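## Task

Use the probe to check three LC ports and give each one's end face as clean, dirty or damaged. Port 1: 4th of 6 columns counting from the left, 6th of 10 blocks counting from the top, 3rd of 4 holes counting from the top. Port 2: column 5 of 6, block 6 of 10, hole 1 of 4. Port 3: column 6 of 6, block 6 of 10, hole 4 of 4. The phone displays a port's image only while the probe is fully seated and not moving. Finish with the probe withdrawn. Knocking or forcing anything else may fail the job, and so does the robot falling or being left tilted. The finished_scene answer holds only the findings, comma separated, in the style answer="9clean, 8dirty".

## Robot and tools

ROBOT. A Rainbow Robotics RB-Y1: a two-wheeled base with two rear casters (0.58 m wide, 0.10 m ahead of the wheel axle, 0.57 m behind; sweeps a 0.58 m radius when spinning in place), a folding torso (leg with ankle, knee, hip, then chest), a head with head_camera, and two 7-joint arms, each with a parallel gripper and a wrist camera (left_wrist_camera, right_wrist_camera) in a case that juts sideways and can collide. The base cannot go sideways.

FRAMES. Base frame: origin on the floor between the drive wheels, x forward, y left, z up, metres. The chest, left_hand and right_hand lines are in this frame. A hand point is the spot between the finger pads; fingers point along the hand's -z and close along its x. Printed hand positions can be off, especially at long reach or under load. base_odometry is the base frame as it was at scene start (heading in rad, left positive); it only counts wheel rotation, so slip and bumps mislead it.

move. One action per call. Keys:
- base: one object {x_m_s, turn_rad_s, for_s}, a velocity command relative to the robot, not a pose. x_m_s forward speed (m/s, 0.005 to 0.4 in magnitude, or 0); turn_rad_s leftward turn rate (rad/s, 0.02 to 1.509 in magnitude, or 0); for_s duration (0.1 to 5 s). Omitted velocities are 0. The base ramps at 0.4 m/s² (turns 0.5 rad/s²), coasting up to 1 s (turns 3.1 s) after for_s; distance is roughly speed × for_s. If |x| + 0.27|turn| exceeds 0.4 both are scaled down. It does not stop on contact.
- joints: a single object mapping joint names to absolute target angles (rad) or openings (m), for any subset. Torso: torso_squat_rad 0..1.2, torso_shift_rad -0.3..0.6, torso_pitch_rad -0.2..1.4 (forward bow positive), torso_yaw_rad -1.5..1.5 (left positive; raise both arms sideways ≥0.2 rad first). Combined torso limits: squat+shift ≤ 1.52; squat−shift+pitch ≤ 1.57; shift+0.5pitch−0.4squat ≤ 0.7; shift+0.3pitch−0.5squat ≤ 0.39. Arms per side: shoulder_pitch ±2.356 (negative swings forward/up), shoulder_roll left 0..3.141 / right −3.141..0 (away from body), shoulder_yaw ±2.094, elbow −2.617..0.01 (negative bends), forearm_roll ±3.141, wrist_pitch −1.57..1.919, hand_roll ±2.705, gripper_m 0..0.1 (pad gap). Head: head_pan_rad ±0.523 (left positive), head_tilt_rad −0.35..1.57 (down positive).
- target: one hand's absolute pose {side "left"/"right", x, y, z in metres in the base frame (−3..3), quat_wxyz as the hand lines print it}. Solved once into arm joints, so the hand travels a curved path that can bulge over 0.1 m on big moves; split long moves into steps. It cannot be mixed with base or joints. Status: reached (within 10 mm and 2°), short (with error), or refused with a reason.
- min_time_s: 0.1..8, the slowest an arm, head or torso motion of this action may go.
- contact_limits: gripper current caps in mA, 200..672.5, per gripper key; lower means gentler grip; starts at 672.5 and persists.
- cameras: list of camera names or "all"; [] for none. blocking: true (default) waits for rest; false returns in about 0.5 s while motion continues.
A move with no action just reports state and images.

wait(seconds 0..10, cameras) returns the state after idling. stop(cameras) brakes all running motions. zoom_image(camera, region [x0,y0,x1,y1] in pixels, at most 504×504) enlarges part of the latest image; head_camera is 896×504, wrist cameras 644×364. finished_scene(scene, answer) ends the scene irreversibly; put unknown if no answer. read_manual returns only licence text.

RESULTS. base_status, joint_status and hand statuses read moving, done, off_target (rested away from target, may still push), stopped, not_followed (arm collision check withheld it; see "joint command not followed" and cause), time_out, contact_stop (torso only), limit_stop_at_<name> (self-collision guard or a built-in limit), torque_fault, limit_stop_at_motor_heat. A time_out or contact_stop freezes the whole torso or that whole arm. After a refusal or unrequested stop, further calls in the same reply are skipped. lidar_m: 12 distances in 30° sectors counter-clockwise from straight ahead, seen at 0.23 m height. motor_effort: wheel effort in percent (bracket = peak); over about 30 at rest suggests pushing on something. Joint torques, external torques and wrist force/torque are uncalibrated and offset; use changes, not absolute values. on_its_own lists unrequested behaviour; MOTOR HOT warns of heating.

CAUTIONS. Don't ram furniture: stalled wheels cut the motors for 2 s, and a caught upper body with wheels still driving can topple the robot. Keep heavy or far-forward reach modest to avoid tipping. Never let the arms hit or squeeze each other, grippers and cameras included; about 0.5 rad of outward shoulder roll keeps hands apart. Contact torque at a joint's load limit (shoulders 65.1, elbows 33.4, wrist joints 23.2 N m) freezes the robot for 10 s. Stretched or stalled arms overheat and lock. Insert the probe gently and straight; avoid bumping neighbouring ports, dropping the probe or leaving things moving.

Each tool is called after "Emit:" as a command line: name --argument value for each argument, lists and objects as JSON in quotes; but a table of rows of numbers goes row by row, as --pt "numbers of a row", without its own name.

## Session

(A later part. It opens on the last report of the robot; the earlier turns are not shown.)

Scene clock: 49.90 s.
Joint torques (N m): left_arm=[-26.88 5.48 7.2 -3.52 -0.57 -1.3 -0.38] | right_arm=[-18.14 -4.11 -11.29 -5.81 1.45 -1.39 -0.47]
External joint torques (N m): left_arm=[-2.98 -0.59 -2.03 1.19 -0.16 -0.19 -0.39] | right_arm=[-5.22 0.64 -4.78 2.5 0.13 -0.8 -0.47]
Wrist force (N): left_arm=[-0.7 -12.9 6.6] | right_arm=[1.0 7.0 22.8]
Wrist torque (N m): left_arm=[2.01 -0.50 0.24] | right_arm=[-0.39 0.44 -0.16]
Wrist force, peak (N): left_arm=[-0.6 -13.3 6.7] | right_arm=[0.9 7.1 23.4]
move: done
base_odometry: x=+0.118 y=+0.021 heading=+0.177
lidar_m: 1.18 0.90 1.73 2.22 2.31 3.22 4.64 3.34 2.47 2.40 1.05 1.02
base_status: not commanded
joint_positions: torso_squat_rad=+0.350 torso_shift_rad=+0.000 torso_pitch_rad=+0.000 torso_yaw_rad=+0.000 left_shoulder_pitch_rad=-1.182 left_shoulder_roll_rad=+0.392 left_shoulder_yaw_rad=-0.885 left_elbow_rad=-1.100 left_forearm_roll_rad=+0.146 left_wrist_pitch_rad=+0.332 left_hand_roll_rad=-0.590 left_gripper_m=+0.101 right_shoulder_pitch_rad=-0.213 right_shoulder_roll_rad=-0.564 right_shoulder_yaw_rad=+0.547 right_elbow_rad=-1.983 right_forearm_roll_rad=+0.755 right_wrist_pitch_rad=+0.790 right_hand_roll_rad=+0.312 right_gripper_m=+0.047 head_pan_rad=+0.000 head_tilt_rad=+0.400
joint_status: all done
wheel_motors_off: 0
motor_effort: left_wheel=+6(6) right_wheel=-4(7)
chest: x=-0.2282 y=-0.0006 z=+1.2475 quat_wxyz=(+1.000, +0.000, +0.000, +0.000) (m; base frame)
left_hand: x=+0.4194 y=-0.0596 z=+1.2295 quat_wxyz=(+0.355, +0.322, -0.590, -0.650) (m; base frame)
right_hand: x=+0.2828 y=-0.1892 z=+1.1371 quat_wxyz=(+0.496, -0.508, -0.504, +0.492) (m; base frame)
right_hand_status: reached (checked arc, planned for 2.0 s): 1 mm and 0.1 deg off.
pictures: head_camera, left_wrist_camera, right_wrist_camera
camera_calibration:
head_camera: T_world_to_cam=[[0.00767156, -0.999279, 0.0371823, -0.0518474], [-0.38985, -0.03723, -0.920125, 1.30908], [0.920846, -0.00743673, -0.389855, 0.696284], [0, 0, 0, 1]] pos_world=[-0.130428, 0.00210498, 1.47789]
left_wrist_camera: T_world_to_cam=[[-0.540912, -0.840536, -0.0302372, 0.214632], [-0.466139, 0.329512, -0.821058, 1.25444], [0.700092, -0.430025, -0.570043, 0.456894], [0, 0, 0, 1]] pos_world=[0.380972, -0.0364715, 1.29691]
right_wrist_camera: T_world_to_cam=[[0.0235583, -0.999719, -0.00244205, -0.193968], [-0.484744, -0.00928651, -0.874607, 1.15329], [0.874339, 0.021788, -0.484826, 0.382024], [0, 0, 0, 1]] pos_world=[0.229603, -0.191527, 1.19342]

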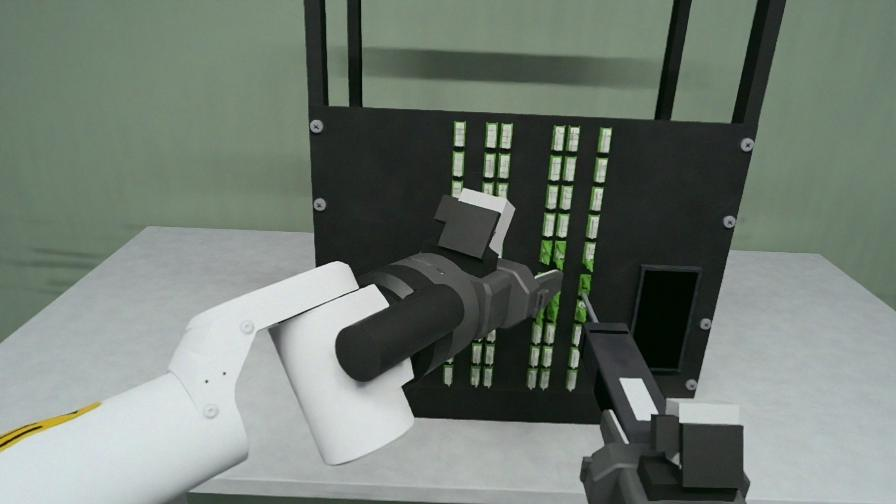

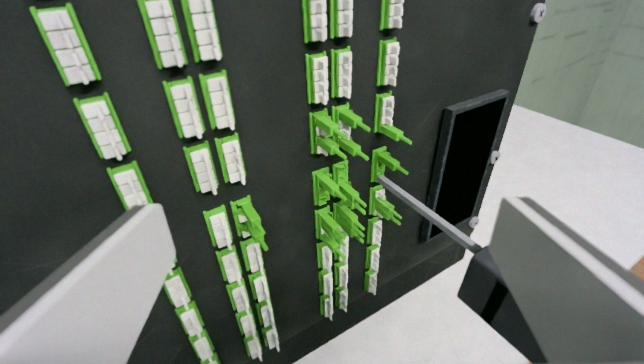

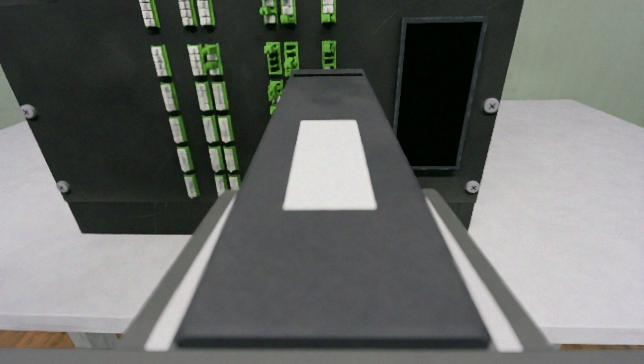

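Emit:
wait --seconds 0.5

Emit:
zoom_image --camera "head_camera" --region '[560, 240, 720, 400]'

Emit:
zoom_image --camera "left_wrist_camera" --region '[360, 130, 510, 280]'

Scene clock: 51.53 s.
Joint torques (N m): left_arm=[-25.67 6.02 6.91 -3.38 -0.61 -1.16 -0.38] | right_arm=[-18.13 -3.38 -11.05 -5.58 1.31 -1.18 -0.26]
External joint torques (N m): left_arm=[-1.77 -0.05 -2.31 1.33 -0.2 -0.05 -0.4] | right_arm=[-5.21 1.36 -4.54 2.73 -0.01 -0.58 -0.26]
Wrist force (N): left_arm=[-0.6 -13.1 6.4] | right_arm=[0.9 6.8 23.3]
Wrist torque (N m): left_arm=[2.04 -0.49 0.24] | right_arm=[-0.36 0.43 -0.15]
Wrist force, peak (N): left_arm=[-0.6 -13.2 6.9] | right_arm=[0.8 7.1 23.4]
base_odometry: x=+0.118 y=+0.021 heading=+0.177
lidar_m: 1.19 0.90 1.74 2.21 2.32 3.23 4.64 3.35 2.48 2.40 1.05 1.01
base_status: not commanded
joint_positions: torso_squat_rad=+0.350 torso_shift_rad=+0.000 torso_pitch_rad=+0.000 torso_yaw_rad=+0.000 left_shoulder_pitch_rad=-1.182 left_shoulder_roll_rad=+0.392 left_shoulder_yaw_rad=-0.885 left_elbow_rad=-1.100 left_forearm_roll_rad=+0.146 left_wrist_pitch_rad=+0.332 left_hand_roll_rad=-0.590 left_gripper_m=+0.101 right_shoulder_pitch_rad=-0.213 right_shoulder_roll_rad=-0.564 right_shoulder_yaw_rad=+0.547 right_elbow_rad=-1.983 right_forearm_roll_rad=+0.755 right_wrist_pitch_rad=+0.790 right_hand_roll_rad=+0.312 right_gripper_m=+0.047 head_pan_rad=+0.000 head_tilt_rad=+0.400
joint_status: all done
wheel_motors_off: 0
motor_effort: left_wheel=+6(6) right_wheel=-4(7)
chest: x=-0.2282 y=-0.0006 z=+1.2475 quat_wxyz=(+1.000, +0.000, +0.000, +0.000) (m; base frame)
left_hand: x=+0.4194 y=-0.0596 z=+1.2295 quat_wxyz=(+0.355, +0.322, -0.590, -0.650) (m; base frame)
right_hand: x=+0.2828 y=-0.1892 z=+1.1371 quat_wxyz=(+0.496, -0.508, -0.504, +0.492) (m; base frame)
right_hand_status: reached (checked arc, planned for 2.0 s): 1 mm and 0.1 deg off.
wait: 0.50 s; at rest from the start
pictures: head_camera, left_wrist_camera, right_wrist_camera
camera_calibration:
head_camera: T_world_to_cam=[[0.00767156, -0.999279, 0.0371823, -0.0518474], [-0.38985, -0.03723, -0.920125, 1.30908], [0.920846, -0.00743673, -0.389855, 0.696284], [0, 0, 0, 1]] pos_world=[-0.130428, 0.00210498, 1.47789]
left_wrist_camera: T_world_to_cam=[[-0.540912, -0.840536, -0.0302372, 0.214632], [-0.466139, 0.329512, -0.821058, 1.25444], [0.700092, -0.430025, -0.570043, 0.456894], [0, 0, 0, 1]] pos_world=[0.380972, -0.0364715, 1.29691]
right_wrist_camera: T_world_to_cam=[[0.0235583, -0.999719, -0.00244205, -0.193968], [-0.484744, -0.00928651, -0.874607, 1.15329], [0.874339, 0.021788, -0.484826, 0.382024], [0, 0, 0, 1]] pos_world=[0.229603, -0.191527, 1.19342]

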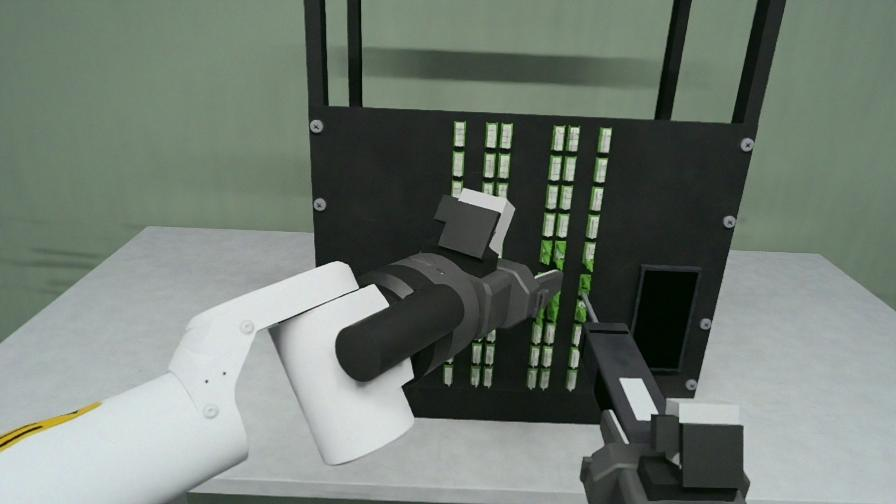

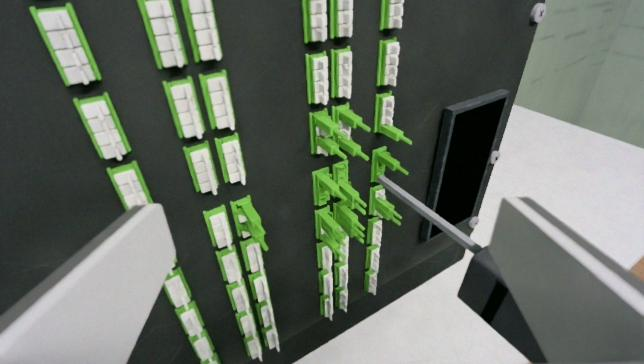

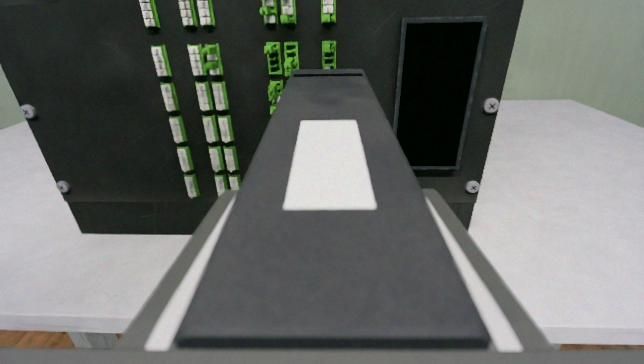

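Scaled by 3.150 from the camera's 896x504 image, which has a finer 1280x720 frame.

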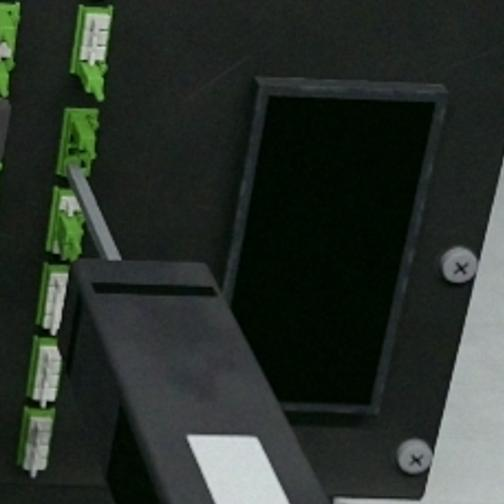

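Scaled by 3.360 from the camera's 644x364 image, which has a finer 1265x715 frame.

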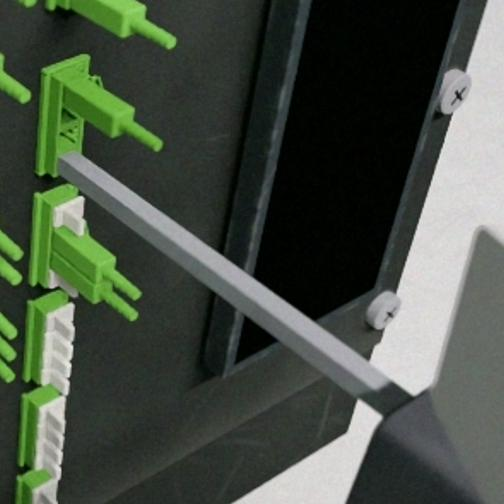

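Emit:
move --target '{"side": "right", "x": 0.2765, "y": -0.1893, "z": 1.1374, "quat_wxyz": [0.496, -0.508, -0.504, 0.492]}' --min_time_s 2 --cameras '["left_wrist_camera","right_wrist_camera","head_camera"]'

Emit:
zoom_image --camera "left_wrist_camera" --region '[368, 158, 398, 188]'

Emit:
zoom_image --camera "right_wrist_camera" --region '[318, 50, 338, 70]'

Emit:
zoom_image --camera "head_camera" --region '[575, 280, 595, 300]'

Scene clock: 54.73 s.
Joint torques (N m): left_arm=[-25.84 5.35 6.97 -4.08 -0.73 -1.32 -0.57] | right_arm=[-12.41 -6.77 -6.89 -9.64 2.15 -0.33 0.17]
External joint torques (N m): left_arm=[-1.95 -0.72 -2.25 0.63 -0.32 -0.21 -0.59] | right_arm=[0.16 -2.08 -0.46 -1.3 0.83 0.27 0.18]
Wrist force (N): left_arm=[-0.6 -13.1 6.6] | right_arm=[2.2 7.7 1.7]
Wrist torque (N m): left_arm=[2.03 -0.49 0.24] | right_arm=[-0.28 0.22 -0.22]
Wrist force, peak (N): left_arm=[-0.6 -13.0 7.0] | right_arm=[1.3 7.2 23.3]
move: done
base_odometry: x=+0.118 y=+0.021 heading=+0.177
lidar_m: 1.19 0.90 1.74 2.22 2.32 3.22 4.63 3.34 2.47 2.39 1.06 1.02
base_status: not commanded
joint_positions: torso_squat_rad=+0.350 torso_shift_rad=+0.000 torso_pitch_rad=+0.000 torso_yaw_rad=+0.000 left_shoulder_pitch_rad=-1.182 left_shoulder_roll_rad=+0.392 left_shoulder_yaw_rad=-0.885 left_elbow_rad=-1.100 left_forearm_roll_rad=+0.146 left_wrist_pitch_rad=+0.332 left_hand_roll_rad=-0.590 left_gripper_m=+0.101 right_shoulder_pitch_rad=-0.195 right_shoulder_roll_rad=-0.567 right_shoulder_yaw_rad=+0.549 right_elbow_rad=-2.007 right_forearm_roll_rad=+0.762 right_wrist_pitch_rad=+0.798 right_hand_roll_rad=+0.314 right_gripper_m=+0.047 head_pan_rad=+0.000 head_tilt_rad=+0.400
joint_status: all done
wheel_motors_off: 0
motor_effort: left_wheel=+5(6) right_wheel=-8(10)
chest: x=-0.2279 y=-0.0006 z=+1.2475 quat_wxyz=(+1.000, +0.000, +0.000, +0.000) (m; base frame)
left_hand: x=+0.4197 y=-0.0595 z=+1.2293 quat_wxyz=(+0.355, +0.322, -0.590, -0.650) (m; base frame)
right_hand: x=+0.2770 y=-0.1892 z=+1.1370 quat_wxyz=(+0.496, -0.508, -0.504, +0.492) (m; base frame)
right_hand_status: reached (checked arc, planned for 2.0 s): 1 mm and 0.1 deg off.
pictures: head_camera, left_wrist_camera, right_wrist_camera
camera_calibration:
head_camera: T_world_to_cam=[[0.00768512, -0.999279, 0.0371825, -0.051849], [-0.39014, -0.0372331, -0.920002, 1.30901], [0.920723, -0.00743607, -0.390145, 0.69633], [0, 0, 0, 1]] pos_world=[-0.13003, 0.00210497, 1.47789]
left_wrist_camera: T_world_to_cam=[[-0.54092, -0.840537, -0.0300438, 0.21454], [-0.466403, 0.329492, -0.820916, 1.25433], [0.69991, -0.430037, -0.570258, 0.456917], [0, 0, 0, 1]] pos_world=[0.381273, -0.0364715, 1.29671]
right_wrist_camera: T_world_to_cam=[[0.0231288, -0.999727, -0.00322115, -0.192906], [-0.484366, -0.00838713, -0.874825, 1.15083], [0.87456, 0.0217939, -0.484428, 0.386572], [0, 0, 0, 1]] pos_world=[0.223803, -0.191626, 1.19342]

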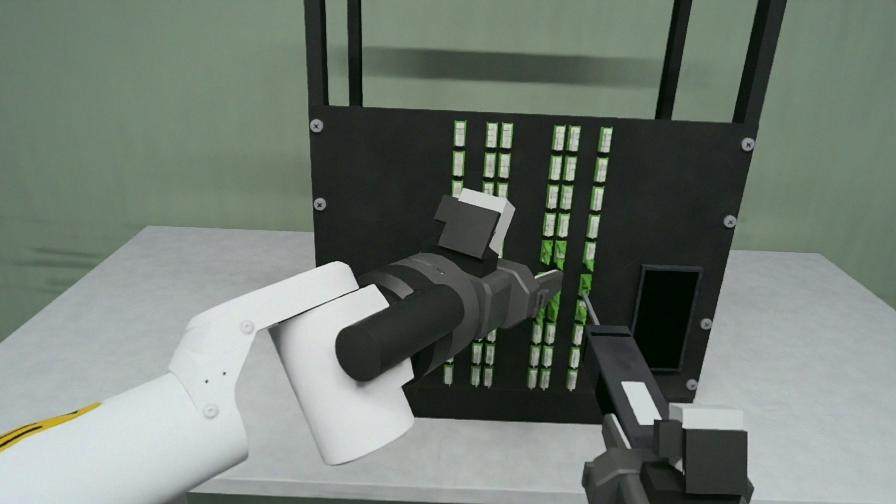

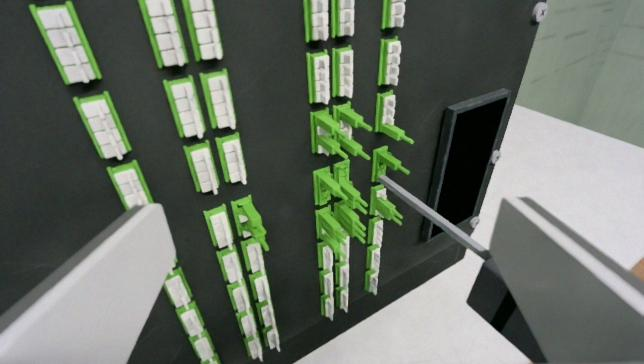

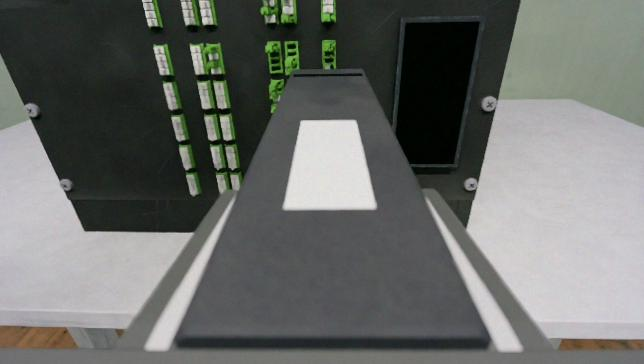

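Scaled by 16.800 from the camera's 644x364 image, which has a finer 1265x715 frame.

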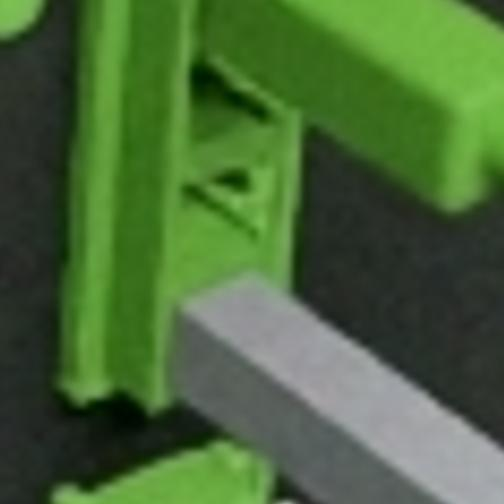

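Scaled by 25.200 from the camera's 644x364 image, which has a finer 1265x715 frame.

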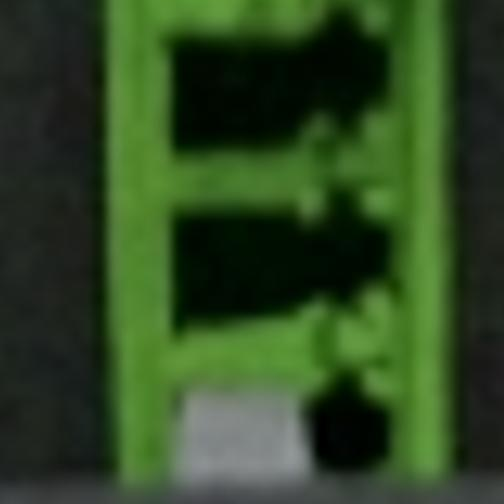

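Scaled by 25.200 from the camera's 896x504 image, which has a finer 1280x720 frame.

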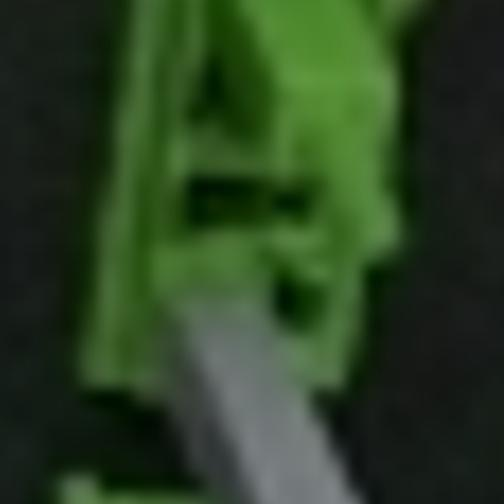

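Emit:
move --target '{"side": "right", "x": 0.2725, "y": -0.1893, "z": 1.1374, "quat_wxyz": [0.496, -0.508, -0.504, 0.492]}' --min_time_s 2 --cameras '["left_wrist_camera","right_wrist_camera","head_camera"]'

Emit:
zoom_image --camera "left_wrist_camera" --region '[368, 158, 398, 188]'

Emit:
zoom_image --camera "right_wrist_camera" --region '[318, 50, 338, 70]'

Emit:
zoom_image --camera "head_camera" --region '[575, 280, 595, 300]'

Scene clock: 57.43 s.
Joint torques (N m): left_arm=[-26.83 5.64 6.97 -3.46 -0.48 -1.37 -0.52] | right_arm=[-12.07 -6.38 -6.48 -9.67 2.15 -0.44 0.37]
External joint torques (N m): left_arm=[-2.94 -0.42 -2.25 1.25 -0.08 -0.26 -0.54] | right_arm=[0.26 -1.72 -0.1 -1.31 0.82 0.16 0.37]
Wrist force (N): left_arm=[-0.6 -12.9 6.5] | right_arm=[2.0 7.9 1.6]
Wrist torque (N m): left_arm=[2.01 -0.48 0.23] | right_arm=[-0.28 0.35 -0.21]
Wrist force, peak (N): left_arm=[-0.6 -13.2 6.6] | right_arm=[1.7 8.4 1.9]
move: done
base_odometry: x=+0.118 y=+0.021 heading=+0.177
lidar_m: 1.19 0.90 1.74 2.22 2.32 3.21 4.63 3.34 2.47 2.39 1.05 1.01
base_status: not commanded
joint_positions: torso_squat_rad=+0.350 torso_shift_rad=+0.000 torso_pitch_rad=+0.000 torso_yaw_rad=+0.000 left_shoulder_pitch_rad=-1.182 left_shoulder_roll_rad=+0.392 left_shoulder_yaw_rad=-0.885 left_elbow_rad=-1.100 left_forearm_roll_rad=+0.146 left_wrist_pitch_rad=+0.332 left_hand_roll_rad=-0.590 left_gripper_m=+0.101 right_shoulder_pitch_rad=-0.183 right_shoulder_roll_rad=-0.570 right_shoulder_yaw_rad=+0.551 right_elbow_rad=-2.024 right_forearm_roll_rad=+0.766 right_wrist_pitch_rad=+0.803 right_hand_roll_rad=+0.316 right_gripper_m=+0.047 head_pan_rad=+0.000 head_tilt_rad=+0.400
joint_status: all done
wheel_motors_off: 0
motor_effort: left_wheel=+5(5) right_wheel=-8(8)
chest: x=-0.2279 y=-0.0006 z=+1.2475 quat_wxyz=(+1.000, +0.000, +0.000, +0.000) (m; base frame)
left_hand: x=+0.4197 y=-0.0595 z=+1.2293 quat_wxyz=(+0.355, +0.322, -0.590, -0.650) (m; base frame)
right_hand: x=+0.2726 y=-0.1893 z=+1.1372 quat_wxyz=(+0.496, -0.508, -0.504, +0.492) (m; base frame)
right_hand_status: reached (checked arc, planned for 2.0 s): 0 mm and 0.0 deg off.
pictures: head_camera, left_wrist_camera, right_wrist_camera
camera_calibration:
head_camera: T_world_to_cam=[[0.00768512, -0.999279, 0.0371825, -0.051849], [-0.39014, -0.0372331, -0.920002, 1.30901], [0.920723, -0.00743607, -0.390145, 0.69633], [0, 0, 0, 1]] pos_world=[-0.13003, 0.00210497, 1.47789]
left_wrist_camera: T_world_to_cam=[[-0.54092, -0.840537, -0.0300438, 0.21454], [-0.466403, 0.329492, -0.820916, 1.25433], [0.69991, -0.430037, -0.570258, 0.456917], [0, 0, 0, 1]] pos_world=[0.381273, -0.0364715, 1.29671]
right_wrist_camera: T_world_to_cam=[[0.0229535, -0.999732, -0.00311796, -0.192889], [-0.484053, -0.00838476, -0.874999, 1.14892], [0.874738, 0.0215936, -0.484115, 0.390019], [0, 0, 0, 1]] pos_world=[0.219403, -0.191626, 1.19352]

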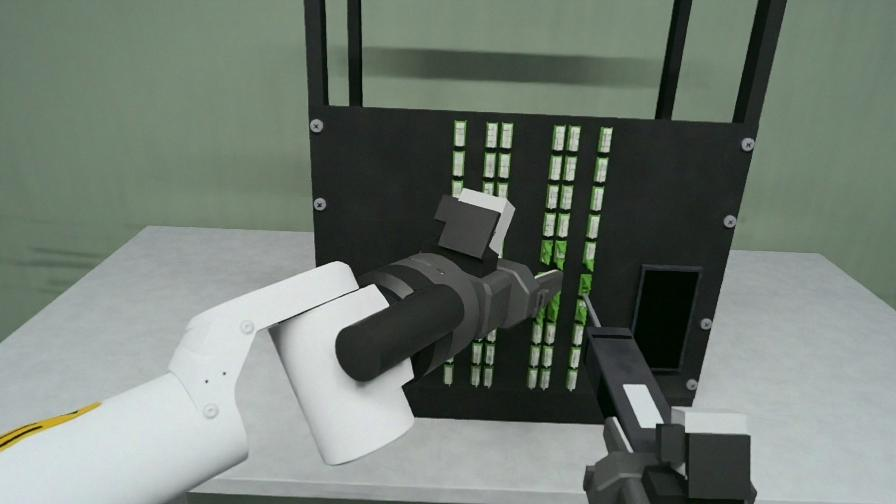

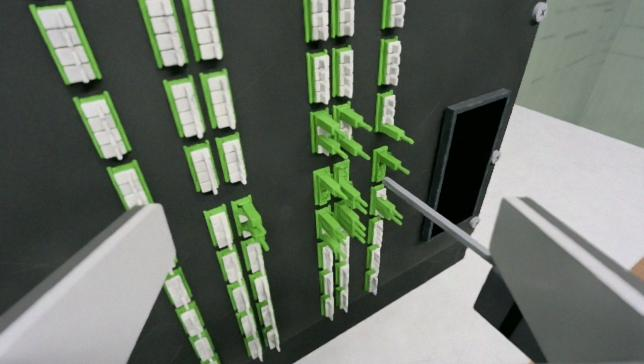

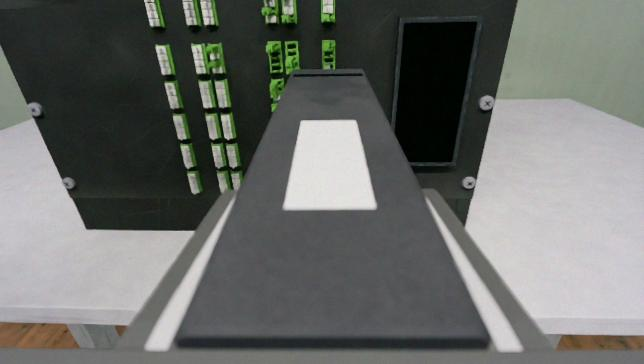

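Scaled by 16.800 from the camera's 644x364 image, which has a finer 1265x715 frame.

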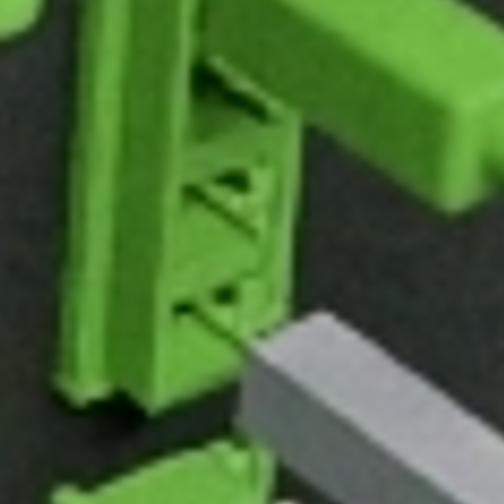

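Scaled by 25.200 from the camera's 644x364 image, which has a finer 1265x715 frame.

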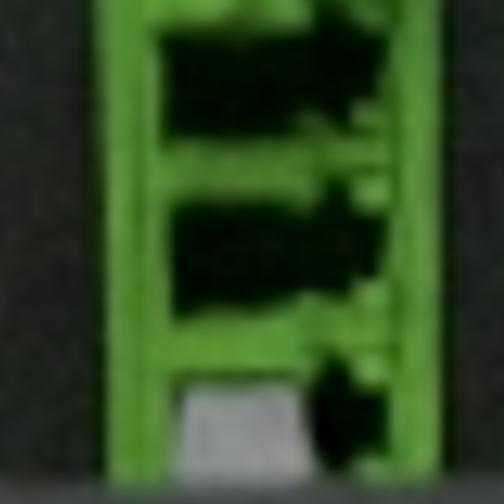

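Scaled by 25.200 from the camera's 896x504 image, which has a finer 1280x720 frame.

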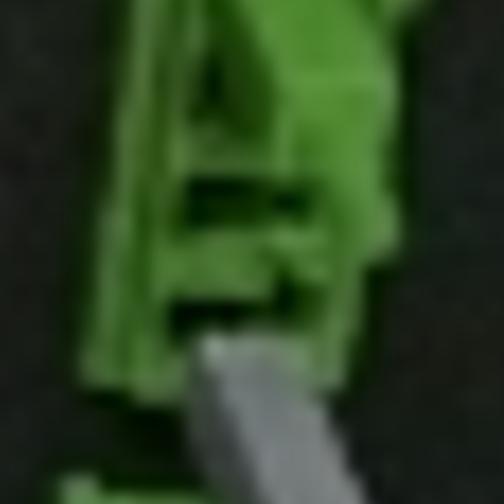

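Emit:
zoom_image --camera "left_wrist_camera" --region '[372, 135, 422, 205]'

Emit:
zoom_image --camera "left_wrist_camera" --region '[370, 150, 490, 270]'

Scaled by 7.200 from the camera's 644x364 image, which has a finer 1265x715 frame.

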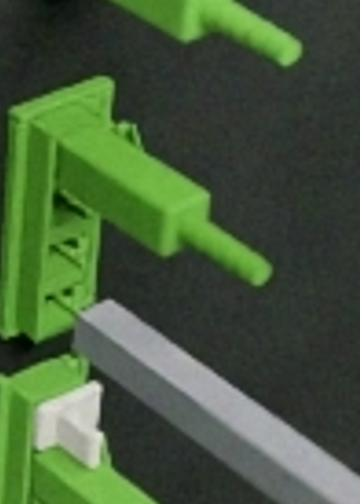

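Scaled by 4.200 from the camera's 644x364 image, which has a finer 1265x715 frame.

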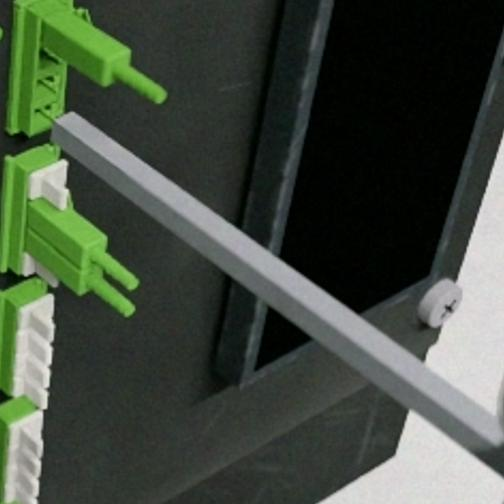

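Emit:
move --target '{"side": "right", "x": 0.268, "y": -0.1914, "z": 1.1428, "quat_wxyz": [0.5, -0.5, -0.5, 0.5]}' --min_time_s 2

Emit:
zoom_image --camera "left_wrist_camera" --region '[368, 158, 398, 188]'

Emit:
zoom_image --camera "right_wrist_camera" --region '[318, 50, 338, 70]'

Emit:
zoom_image --camera "left_wrist_camera" --region '[370, 150, 490, 270]'

Scene clock: 62.53 s.
Joint torques (N m): left_arm=[-26.65 5.34 7.55 -3.53 -0.66 -1.52 -0.37] | right_arm=[-12.42 -6.99 -8.7 -9.26 1.41 -0.6 0.29]
External joint torques (N m): left_arm=[-2.75 -0.72 -1.67 1.19 -0.25 -0.41 -0.38] | right_arm=[-0.23 -2 -2.12 -1.08 0.05 0.08 0.3]
Wrist force (N): left_arm=[-0.8 -12.9 6.8] | right_arm=[1.5 7.6 1.5]
Wrist torque (N m): left_arm=[2.01 -0.51 0.24] | right_arm=[-0.27 0.35 -0.25]
Wrist force, peak (N): left_arm=[-0.9 -13.2 6.7] | right_arm=[1.8 8.5 1.8]
move: done
base_odometry: x=+0.118 y=+0.021 heading=+0.177
lidar_m: 1.19 0.90 1.74 2.22 2.32 3.23 4.64 3.35 2.47 2.40 1.04 1.01
base_status: not commanded
joint_positions: torso_squat_rad=+0.350 torso_shift_rad=+0.000 torso_pitch_rad=+0.000 torso_yaw_rad=+0.000 left_shoulder_pitch_rad=-1.182 left_shoulder_roll_rad=+0.392 left_shoulder_yaw_rad=-0.885 left_elbow_rad=-1.100 left_forearm_roll_rad=+0.146 left_wrist_pitch_rad=+0.332 left_hand_roll_rad=-0.590 left_gripper_m=+0.101 right_shoulder_pitch_rad=-0.183 right_shoulder_roll_rad=-0.602 right_shoulder_yaw_rad=+0.549 right_elbow_rad=-2.070 right_forearm_roll_rad=+0.699 right_wrist_pitch_rad=+0.830 right_hand_roll_rad=+0.355 right_gripper_m=+0.047 head_pan_rad=+0.000 head_tilt_rad=+0.400
joint_status: all done
wheel_motors_off: 0
motor_effort: left_wheel=+5(5) right_wheel=-8(8)
chest: x=-0.2279 y=-0.0006 z=+1.2475 quat_wxyz=(+1.000, +0.000, +0.000, +0.000) (m; base frame)
left_hand: x=+0.4197 y=-0.0595 z=+1.2293 quat_wxyz=(+0.355, +0.322, -0.590, -0.650) (m; base frame)
right_hand: x=+0.2679 y=-0.1906 z=+1.1420 quat_wxyz=(+0.499, -0.500, -0.501, +0.500) (m; base frame)
right_hand_status: reached (checked arc, planned for 2.0 s): 1 mm and 0.2 deg off.
pictures: head_camera, left_wrist_camera, right_wrist_camera
camera_calibration:
head_camera: T_world_to_cam=[[0.00768512, -0.999279, 0.0371825, -0.051849], [-0.39014, -0.0372331, -0.920002, 1.30901], [0.920723, -0.00743607, -0.390145, 0.69633], [0, 0, 0, 1]] pos_world=[-0.13003, 0.00210497, 1.47789]
left_wrist_camera: T_world_to_cam=[[-0.54092, -0.840537, -0.0300438, 0.21454], [-0.466403, 0.329492, -0.820916, 1.25433], [0.69991, -0.430037, -0.570258, 0.456917], [0, 0, 0, 1]] pos_world=[0.381273, -0.0364715, 1.29671]
right_wrist_camera: T_world_to_cam=[[0.0323325, -0.999473, -0.00278175, -0.196972], [-0.501952, -0.013831, -0.864785, 1.14295], [0.864291, 0.029357, -0.502135, 0.421348], [0, 0, 0, 1]] pos_world=[0.215905, -0.19343, 1.19943]

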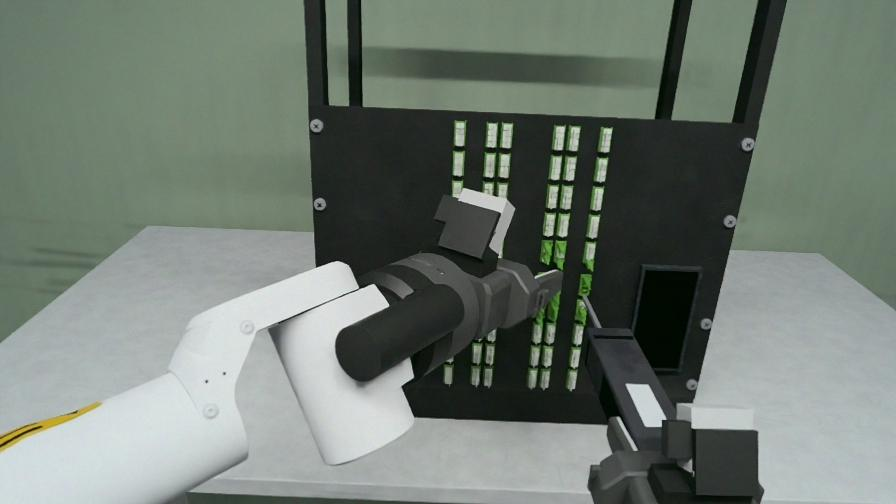

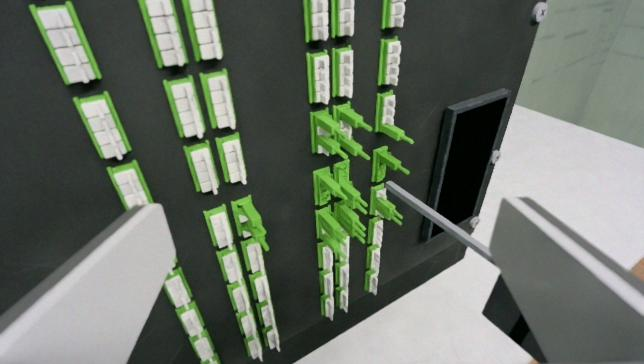

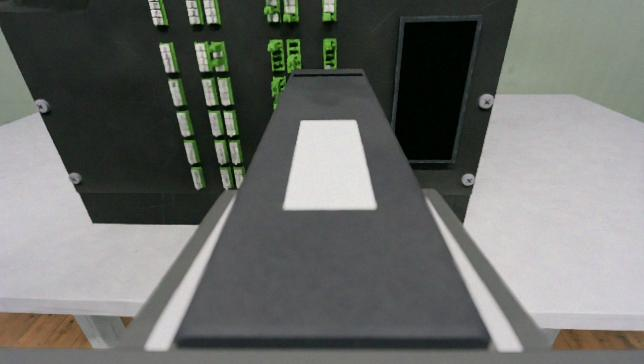

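Scaled by 16.800 from the camera's 644x364 image, which has a finer 1265x715 frame.

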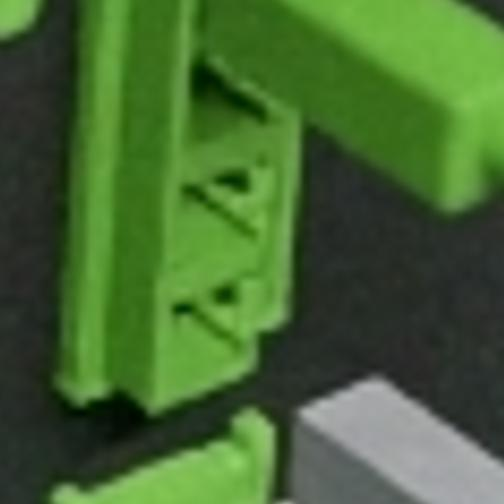

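Scaled by 25.200 from the camera's 644x364 image, which has a finer 1265x715 frame.

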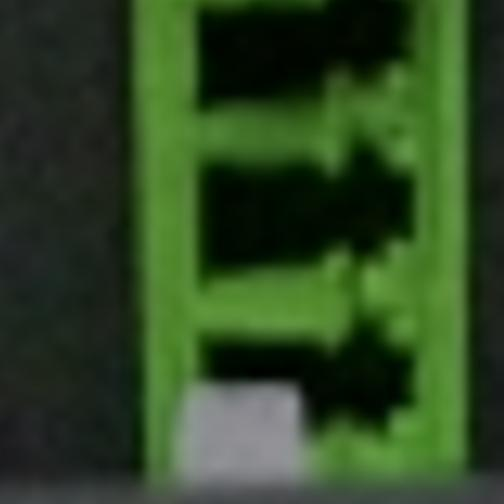

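Scaled by 4.200 from the camera's 644x364 image, which has a finer 1265x715 frame.

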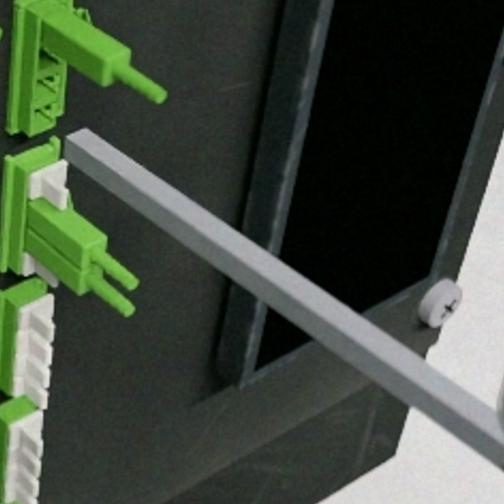

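Emit:
move --target '{"side": "right", "x": 0.2728, "y": -0.1917, "z": 1.143, "quat_wxyz": [0.5, -0.5, -0.5, 0.5]}' --min_time_s 2 --cameras '["left_wrist_camera","right_wrist_camera"]'

Emit:
zoom_image --camera "left_wrist_camera" --region '[368, 158, 398, 188]'

Emit:
zoom_image --camera "right_wrist_camera" --region '[318, 50, 338, 70]'

Scene clock: 65.40 s.
Joint torques (N m): left_arm=[-25.9 5.41 6.71 -3.41 -0.74 -1.34 -0.59] | right_arm=[-14.75 -6.89 -9.26 -7.65 1.6 -1.19 0.31]
External joint torques (N m): left_arm=[-2 -0.65 -2.51 1.31 -0.34 -0.23 -0.6] | right_arm=[-2.3 -1.8 -2.59 0.49 0.24 -0.5 0.31]
Wrist force (N): left_arm=[-0.6 -13.0 6.6] | right_arm=[1.7 7.8 1.3]
Wrist torque (N m): left_arm=[2.03 -0.50 0.24] | right_arm=[-0.25 0.35 -0.26]
Wrist force, peak (N): left_arm=[-0.6 -13.2 6.8] | right_arm=[1.7 8.1 1.7]
move: done
base_odometry: x=+0.118 y=+0.021 heading=+0.177
lidar_m: 1.19 0.90 1.73 2.22 2.32 3.23 4.64 3.34 2.47 2.39 1.05 1.02
base_status: not commanded
joint_positions: torso_squat_rad=+0.350 torso_shift_rad=+0.000 torso_pitch_rad=+0.000 torso_yaw_rad=+0.000 left_shoulder_pitch_rad=-1.182 left_shoulder_roll_rad=+0.392 left_shoulder_yaw_rad=-0.885 left_elbow_rad=-1.100 left_forearm_roll_rad=+0.146 left_wrist_pitch_rad=+0.332 left_hand_roll_rad=-0.590 left_gripper_m=+0.101 right_shoulder_pitch_rad=-0.198 right_shoulder_roll_rad=-0.603 right_shoulder_yaw_rad=+0.545 right_elbow_rad=-2.057 right_forearm_roll_rad=+0.684 right_wrist_pitch_rad=+0.830 right_hand_roll_rad=+0.358 right_gripper_m=+0.047 head_pan_rad=+0.000 head_tilt_rad=+0.400
joint_status: all done
wheel_motors_off: 0
motor_effort: left_wheel=+5(5) right_wheel=-8(8)
chest: x=-0.2279 y=-0.0006 z=+1.2475 quat_wxyz=(+1.000, +0.000, +0.000, +0.000) (m; base frame)
left_hand: x=+0.4197 y=-0.0595 z=+1.2293 quat_wxyz=(+0.355, +0.322, -0.590, -0.650) (m; base frame)
right_hand: x=+0.2725 y=-0.1916 z=+1.1426 quat_wxyz=(+0.500, -0.500, -0.500, +0.500) (m; base frame)
right_hand_status: reached (checked arc, planned for 2.0 s): 0 mm and 0.1 deg off.
pictures: left_wrist_camera, right_wrist_camera
camera_calibration:
left_wrist_camera: T_world_to_cam=[[-0.54092, -0.840537, -0.0300438, 0.21454], [-0.466403, 0.329492, -0.820916, 1.25433], [0.69991, -0.430037, -0.570258, 0.456917], [0, 0, 0, 1]] pos_world=[0.381273, -0.0364715, 1.29671]
right_wrist_camera: T_world_to_cam=[[0.0310549, -0.99951, -0.00389488, -0.196512], [-0.505015, -0.0123279, -0.863022, 1.14488], [0.862551, 0.028768, -0.505151, 0.421526], [0, 0, 0, 1]] pos_world=[0.220697, -0.194428, 1.20023]

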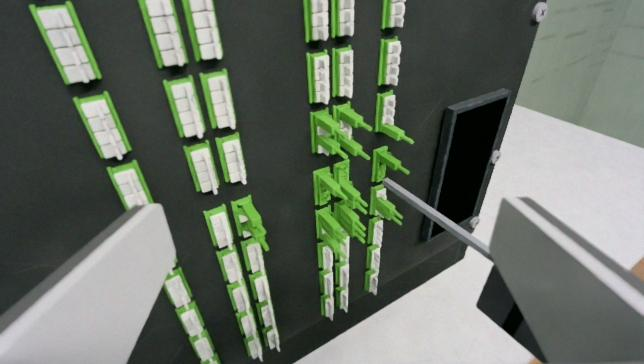

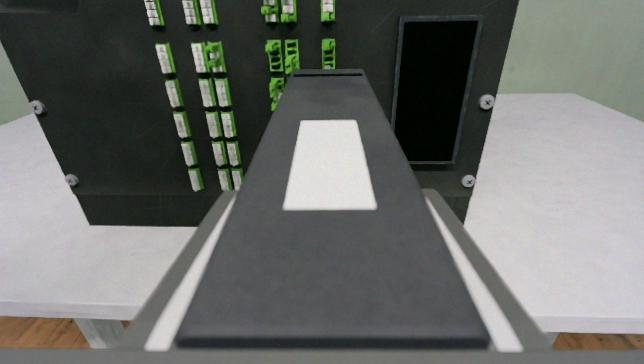

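Scaled by 16.800 from the camera's 644x364 image, which has a finer 1265x715 frame.

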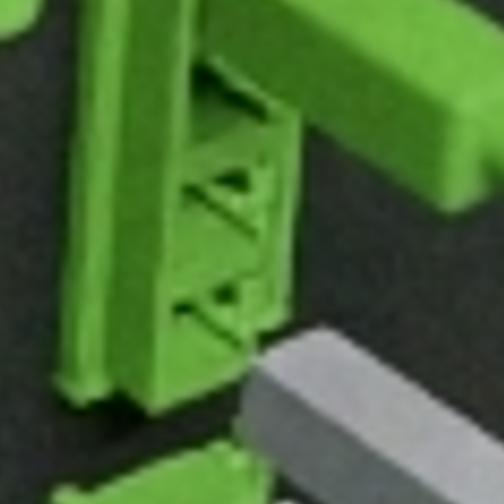

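Scaled by 25.200 from the camera's 644x364 image, which has a finer 1265x715 frame.

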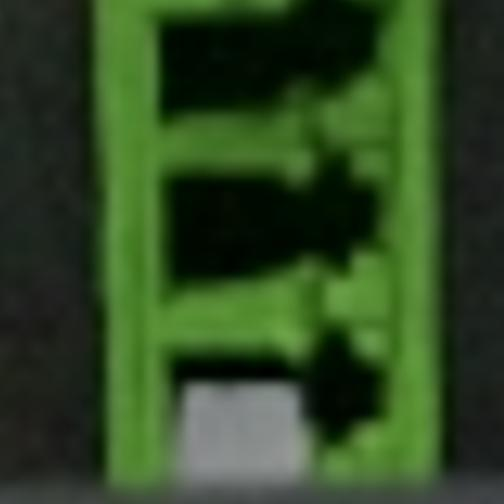

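Emit:
move --target '{"side": "right", "x": 0.2757, "y": -0.1915, "z": 1.1432, "quat_wxyz": [0.5, -0.5, -0.5, 0.5]}' --min_time_s 2 --cameras '["left_wrist_camera","right_wrist_camera","head_camera"]'

Emit:
zoom_image --camera "left_wrist_camera" --region '[368, 158, 398, 188]'

Emit:
zoom_image --camera "right_wrist_camera" --region '[318, 50, 338, 70]'

Emit:
zoom_image --camera "head_camera" --region '[575, 280, 595, 300]'

Scene clock: 68.47 s.
Joint torques (N m): left_arm=[-26.59 5.05 7.17 -3.8 -0.65 -1.21 -0.42] | right_arm=[-14.38 -4.16 -8.99 -7.51 1.52 -1.25 -0.16]
External joint torques (N m): left_arm=[-2.7 -1.01 -2.05 0.91 -0.24 -0.1 -0.43] | right_arm=[-1.76 0.96 -2.27 0.61 0.17 -0.57 -0.16]
Wrist force (N): left_arm=[-0.7 -12.9 6.4] | right_arm=[1.9 7.5 1.6]
Wrist torque (N m): left_arm=[2.00 -0.50 0.25] | right_arm=[-0.25 0.33 -0.24]
Wrist force, peak (N): left_arm=[-0.6 -13.2 6.7] | right_arm=[2.1 8.1 1.7]
move: done
base_odometry: x=+0.118 y=+0.021 heading=+0.177
lidar_m: 1.19 0.91 1.74 2.22 2.31 3.22 4.64 3.34 2.47 2.39 1.05 1.02
base_status: not commanded
joint_positions: torso_squat_rad=+0.350 torso_shift_rad=+0.000 torso_pitch_rad=+0.000 torso_yaw_rad=+0.000 left_shoulder_pitch_rad=-1.182 left_shoulder_roll_rad=+0.392 left_shoulder_yaw_rad=-0.885 left_elbow_rad=-1.100 left_forearm_roll_rad=+0.146 left_wrist_pitch_rad=+0.332 left_hand_roll_rad=-0.590 left_gripper_m=+0.101 right_shoulder_pitch_rad=-0.207 right_shoulder_roll_rad=-0.601 right_shoulder_yaw_rad=+0.544 right_elbow_rad=-2.045 right_forearm_roll_rad=+0.680 right_wrist_pitch_rad=+0.827 right_hand_roll_rad=+0.358 right_gripper_m=+0.047 head_pan_rad=+0.000 head_tilt_rad=+0.400
joint_status: all done
wheel_motors_off: 0
motor_effort: left_wheel=+5(5) right_wheel=-8(8)
chest: x=-0.2279 y=-0.0006 z=+1.2475 quat_wxyz=(+1.000, +0.000, +0.000, +0.000) (m; base frame)
left_hand: x=+0.4197 y=-0.0595 z=+1.2293 quat_wxyz=(+0.355, +0.322, -0.590, -0.650) (m; base frame)
right_hand: x=+0.2755 y=-0.1916 z=+1.1428 quat_wxyz=(+0.500, -0.500, -0.500, +0.500) (m; base frame)
right_hand_status: reached (checked arc, planned for 2.0 s): 0 mm and 0.1 deg off.
pictures: head_camera, left_wrist_camera, right_wrist_camera
camera_calibration:
head_camera: T_world_to_cam=[[0.00768512, -0.999279, 0.0371825, -0.051849], [-0.39014, -0.0372331, -0.920002, 1.30901], [0.920723, -0.00743607, -0.390145, 0.69633], [0, 0, 0, 1]] pos_world=[-0.13003, 0.00210497, 1.47789]
left_wrist_camera: T_world_to_cam=[[-0.54092, -0.840537, -0.0300438, 0.21454], [-0.466403, 0.329492, -0.820916, 1.25433], [0.69991, -0.430037, -0.570258, 0.456917], [0, 0, 0, 1]] pos_world=[0.381273, -0.0364715, 1.29671]
right_wrist_camera: T_world_to_cam=[[0.0310199, -0.999514, -0.00295643, -0.197625], [-0.505153, -0.013125, -0.86293, 1.14634], [0.862472, 0.0282615, -0.505315, 0.419154], [0, 0, 0, 1]] pos_world=[0.223696, -0.19433, 1.20043]

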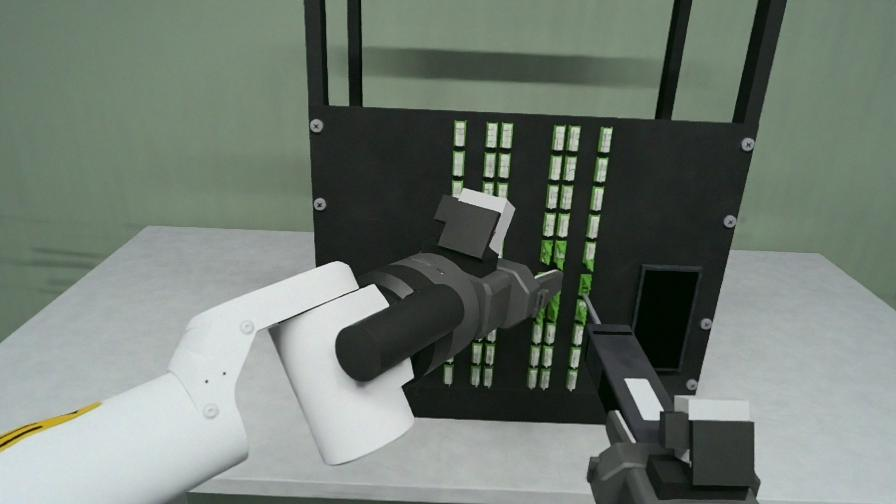

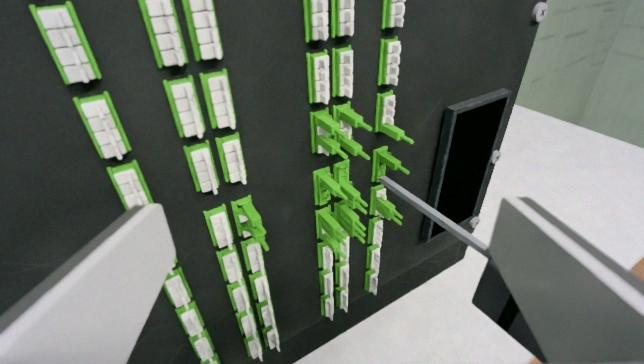

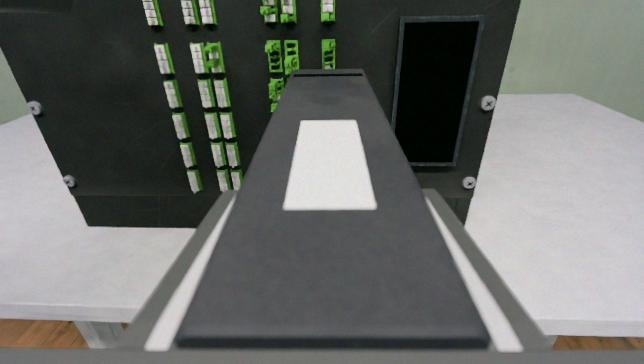

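Scaled by 16.800 from the camera's 644x364 image, which has a finer 1265x715 frame.

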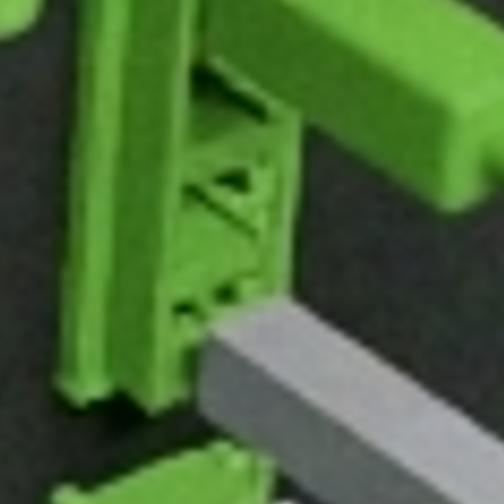

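Scaled by 25.200 from the camera's 644x364 image, which has a finer 1265x715 frame.

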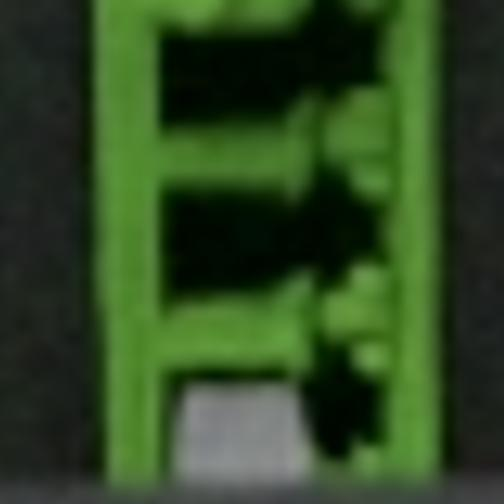

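Scaled by 25.200 from the camera's 896x504 image, which has a finer 1280x720 frame.

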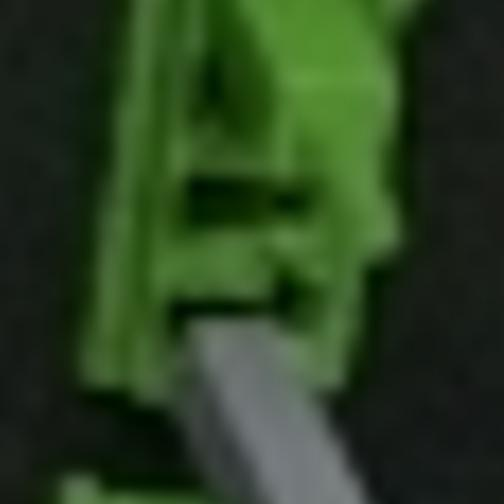

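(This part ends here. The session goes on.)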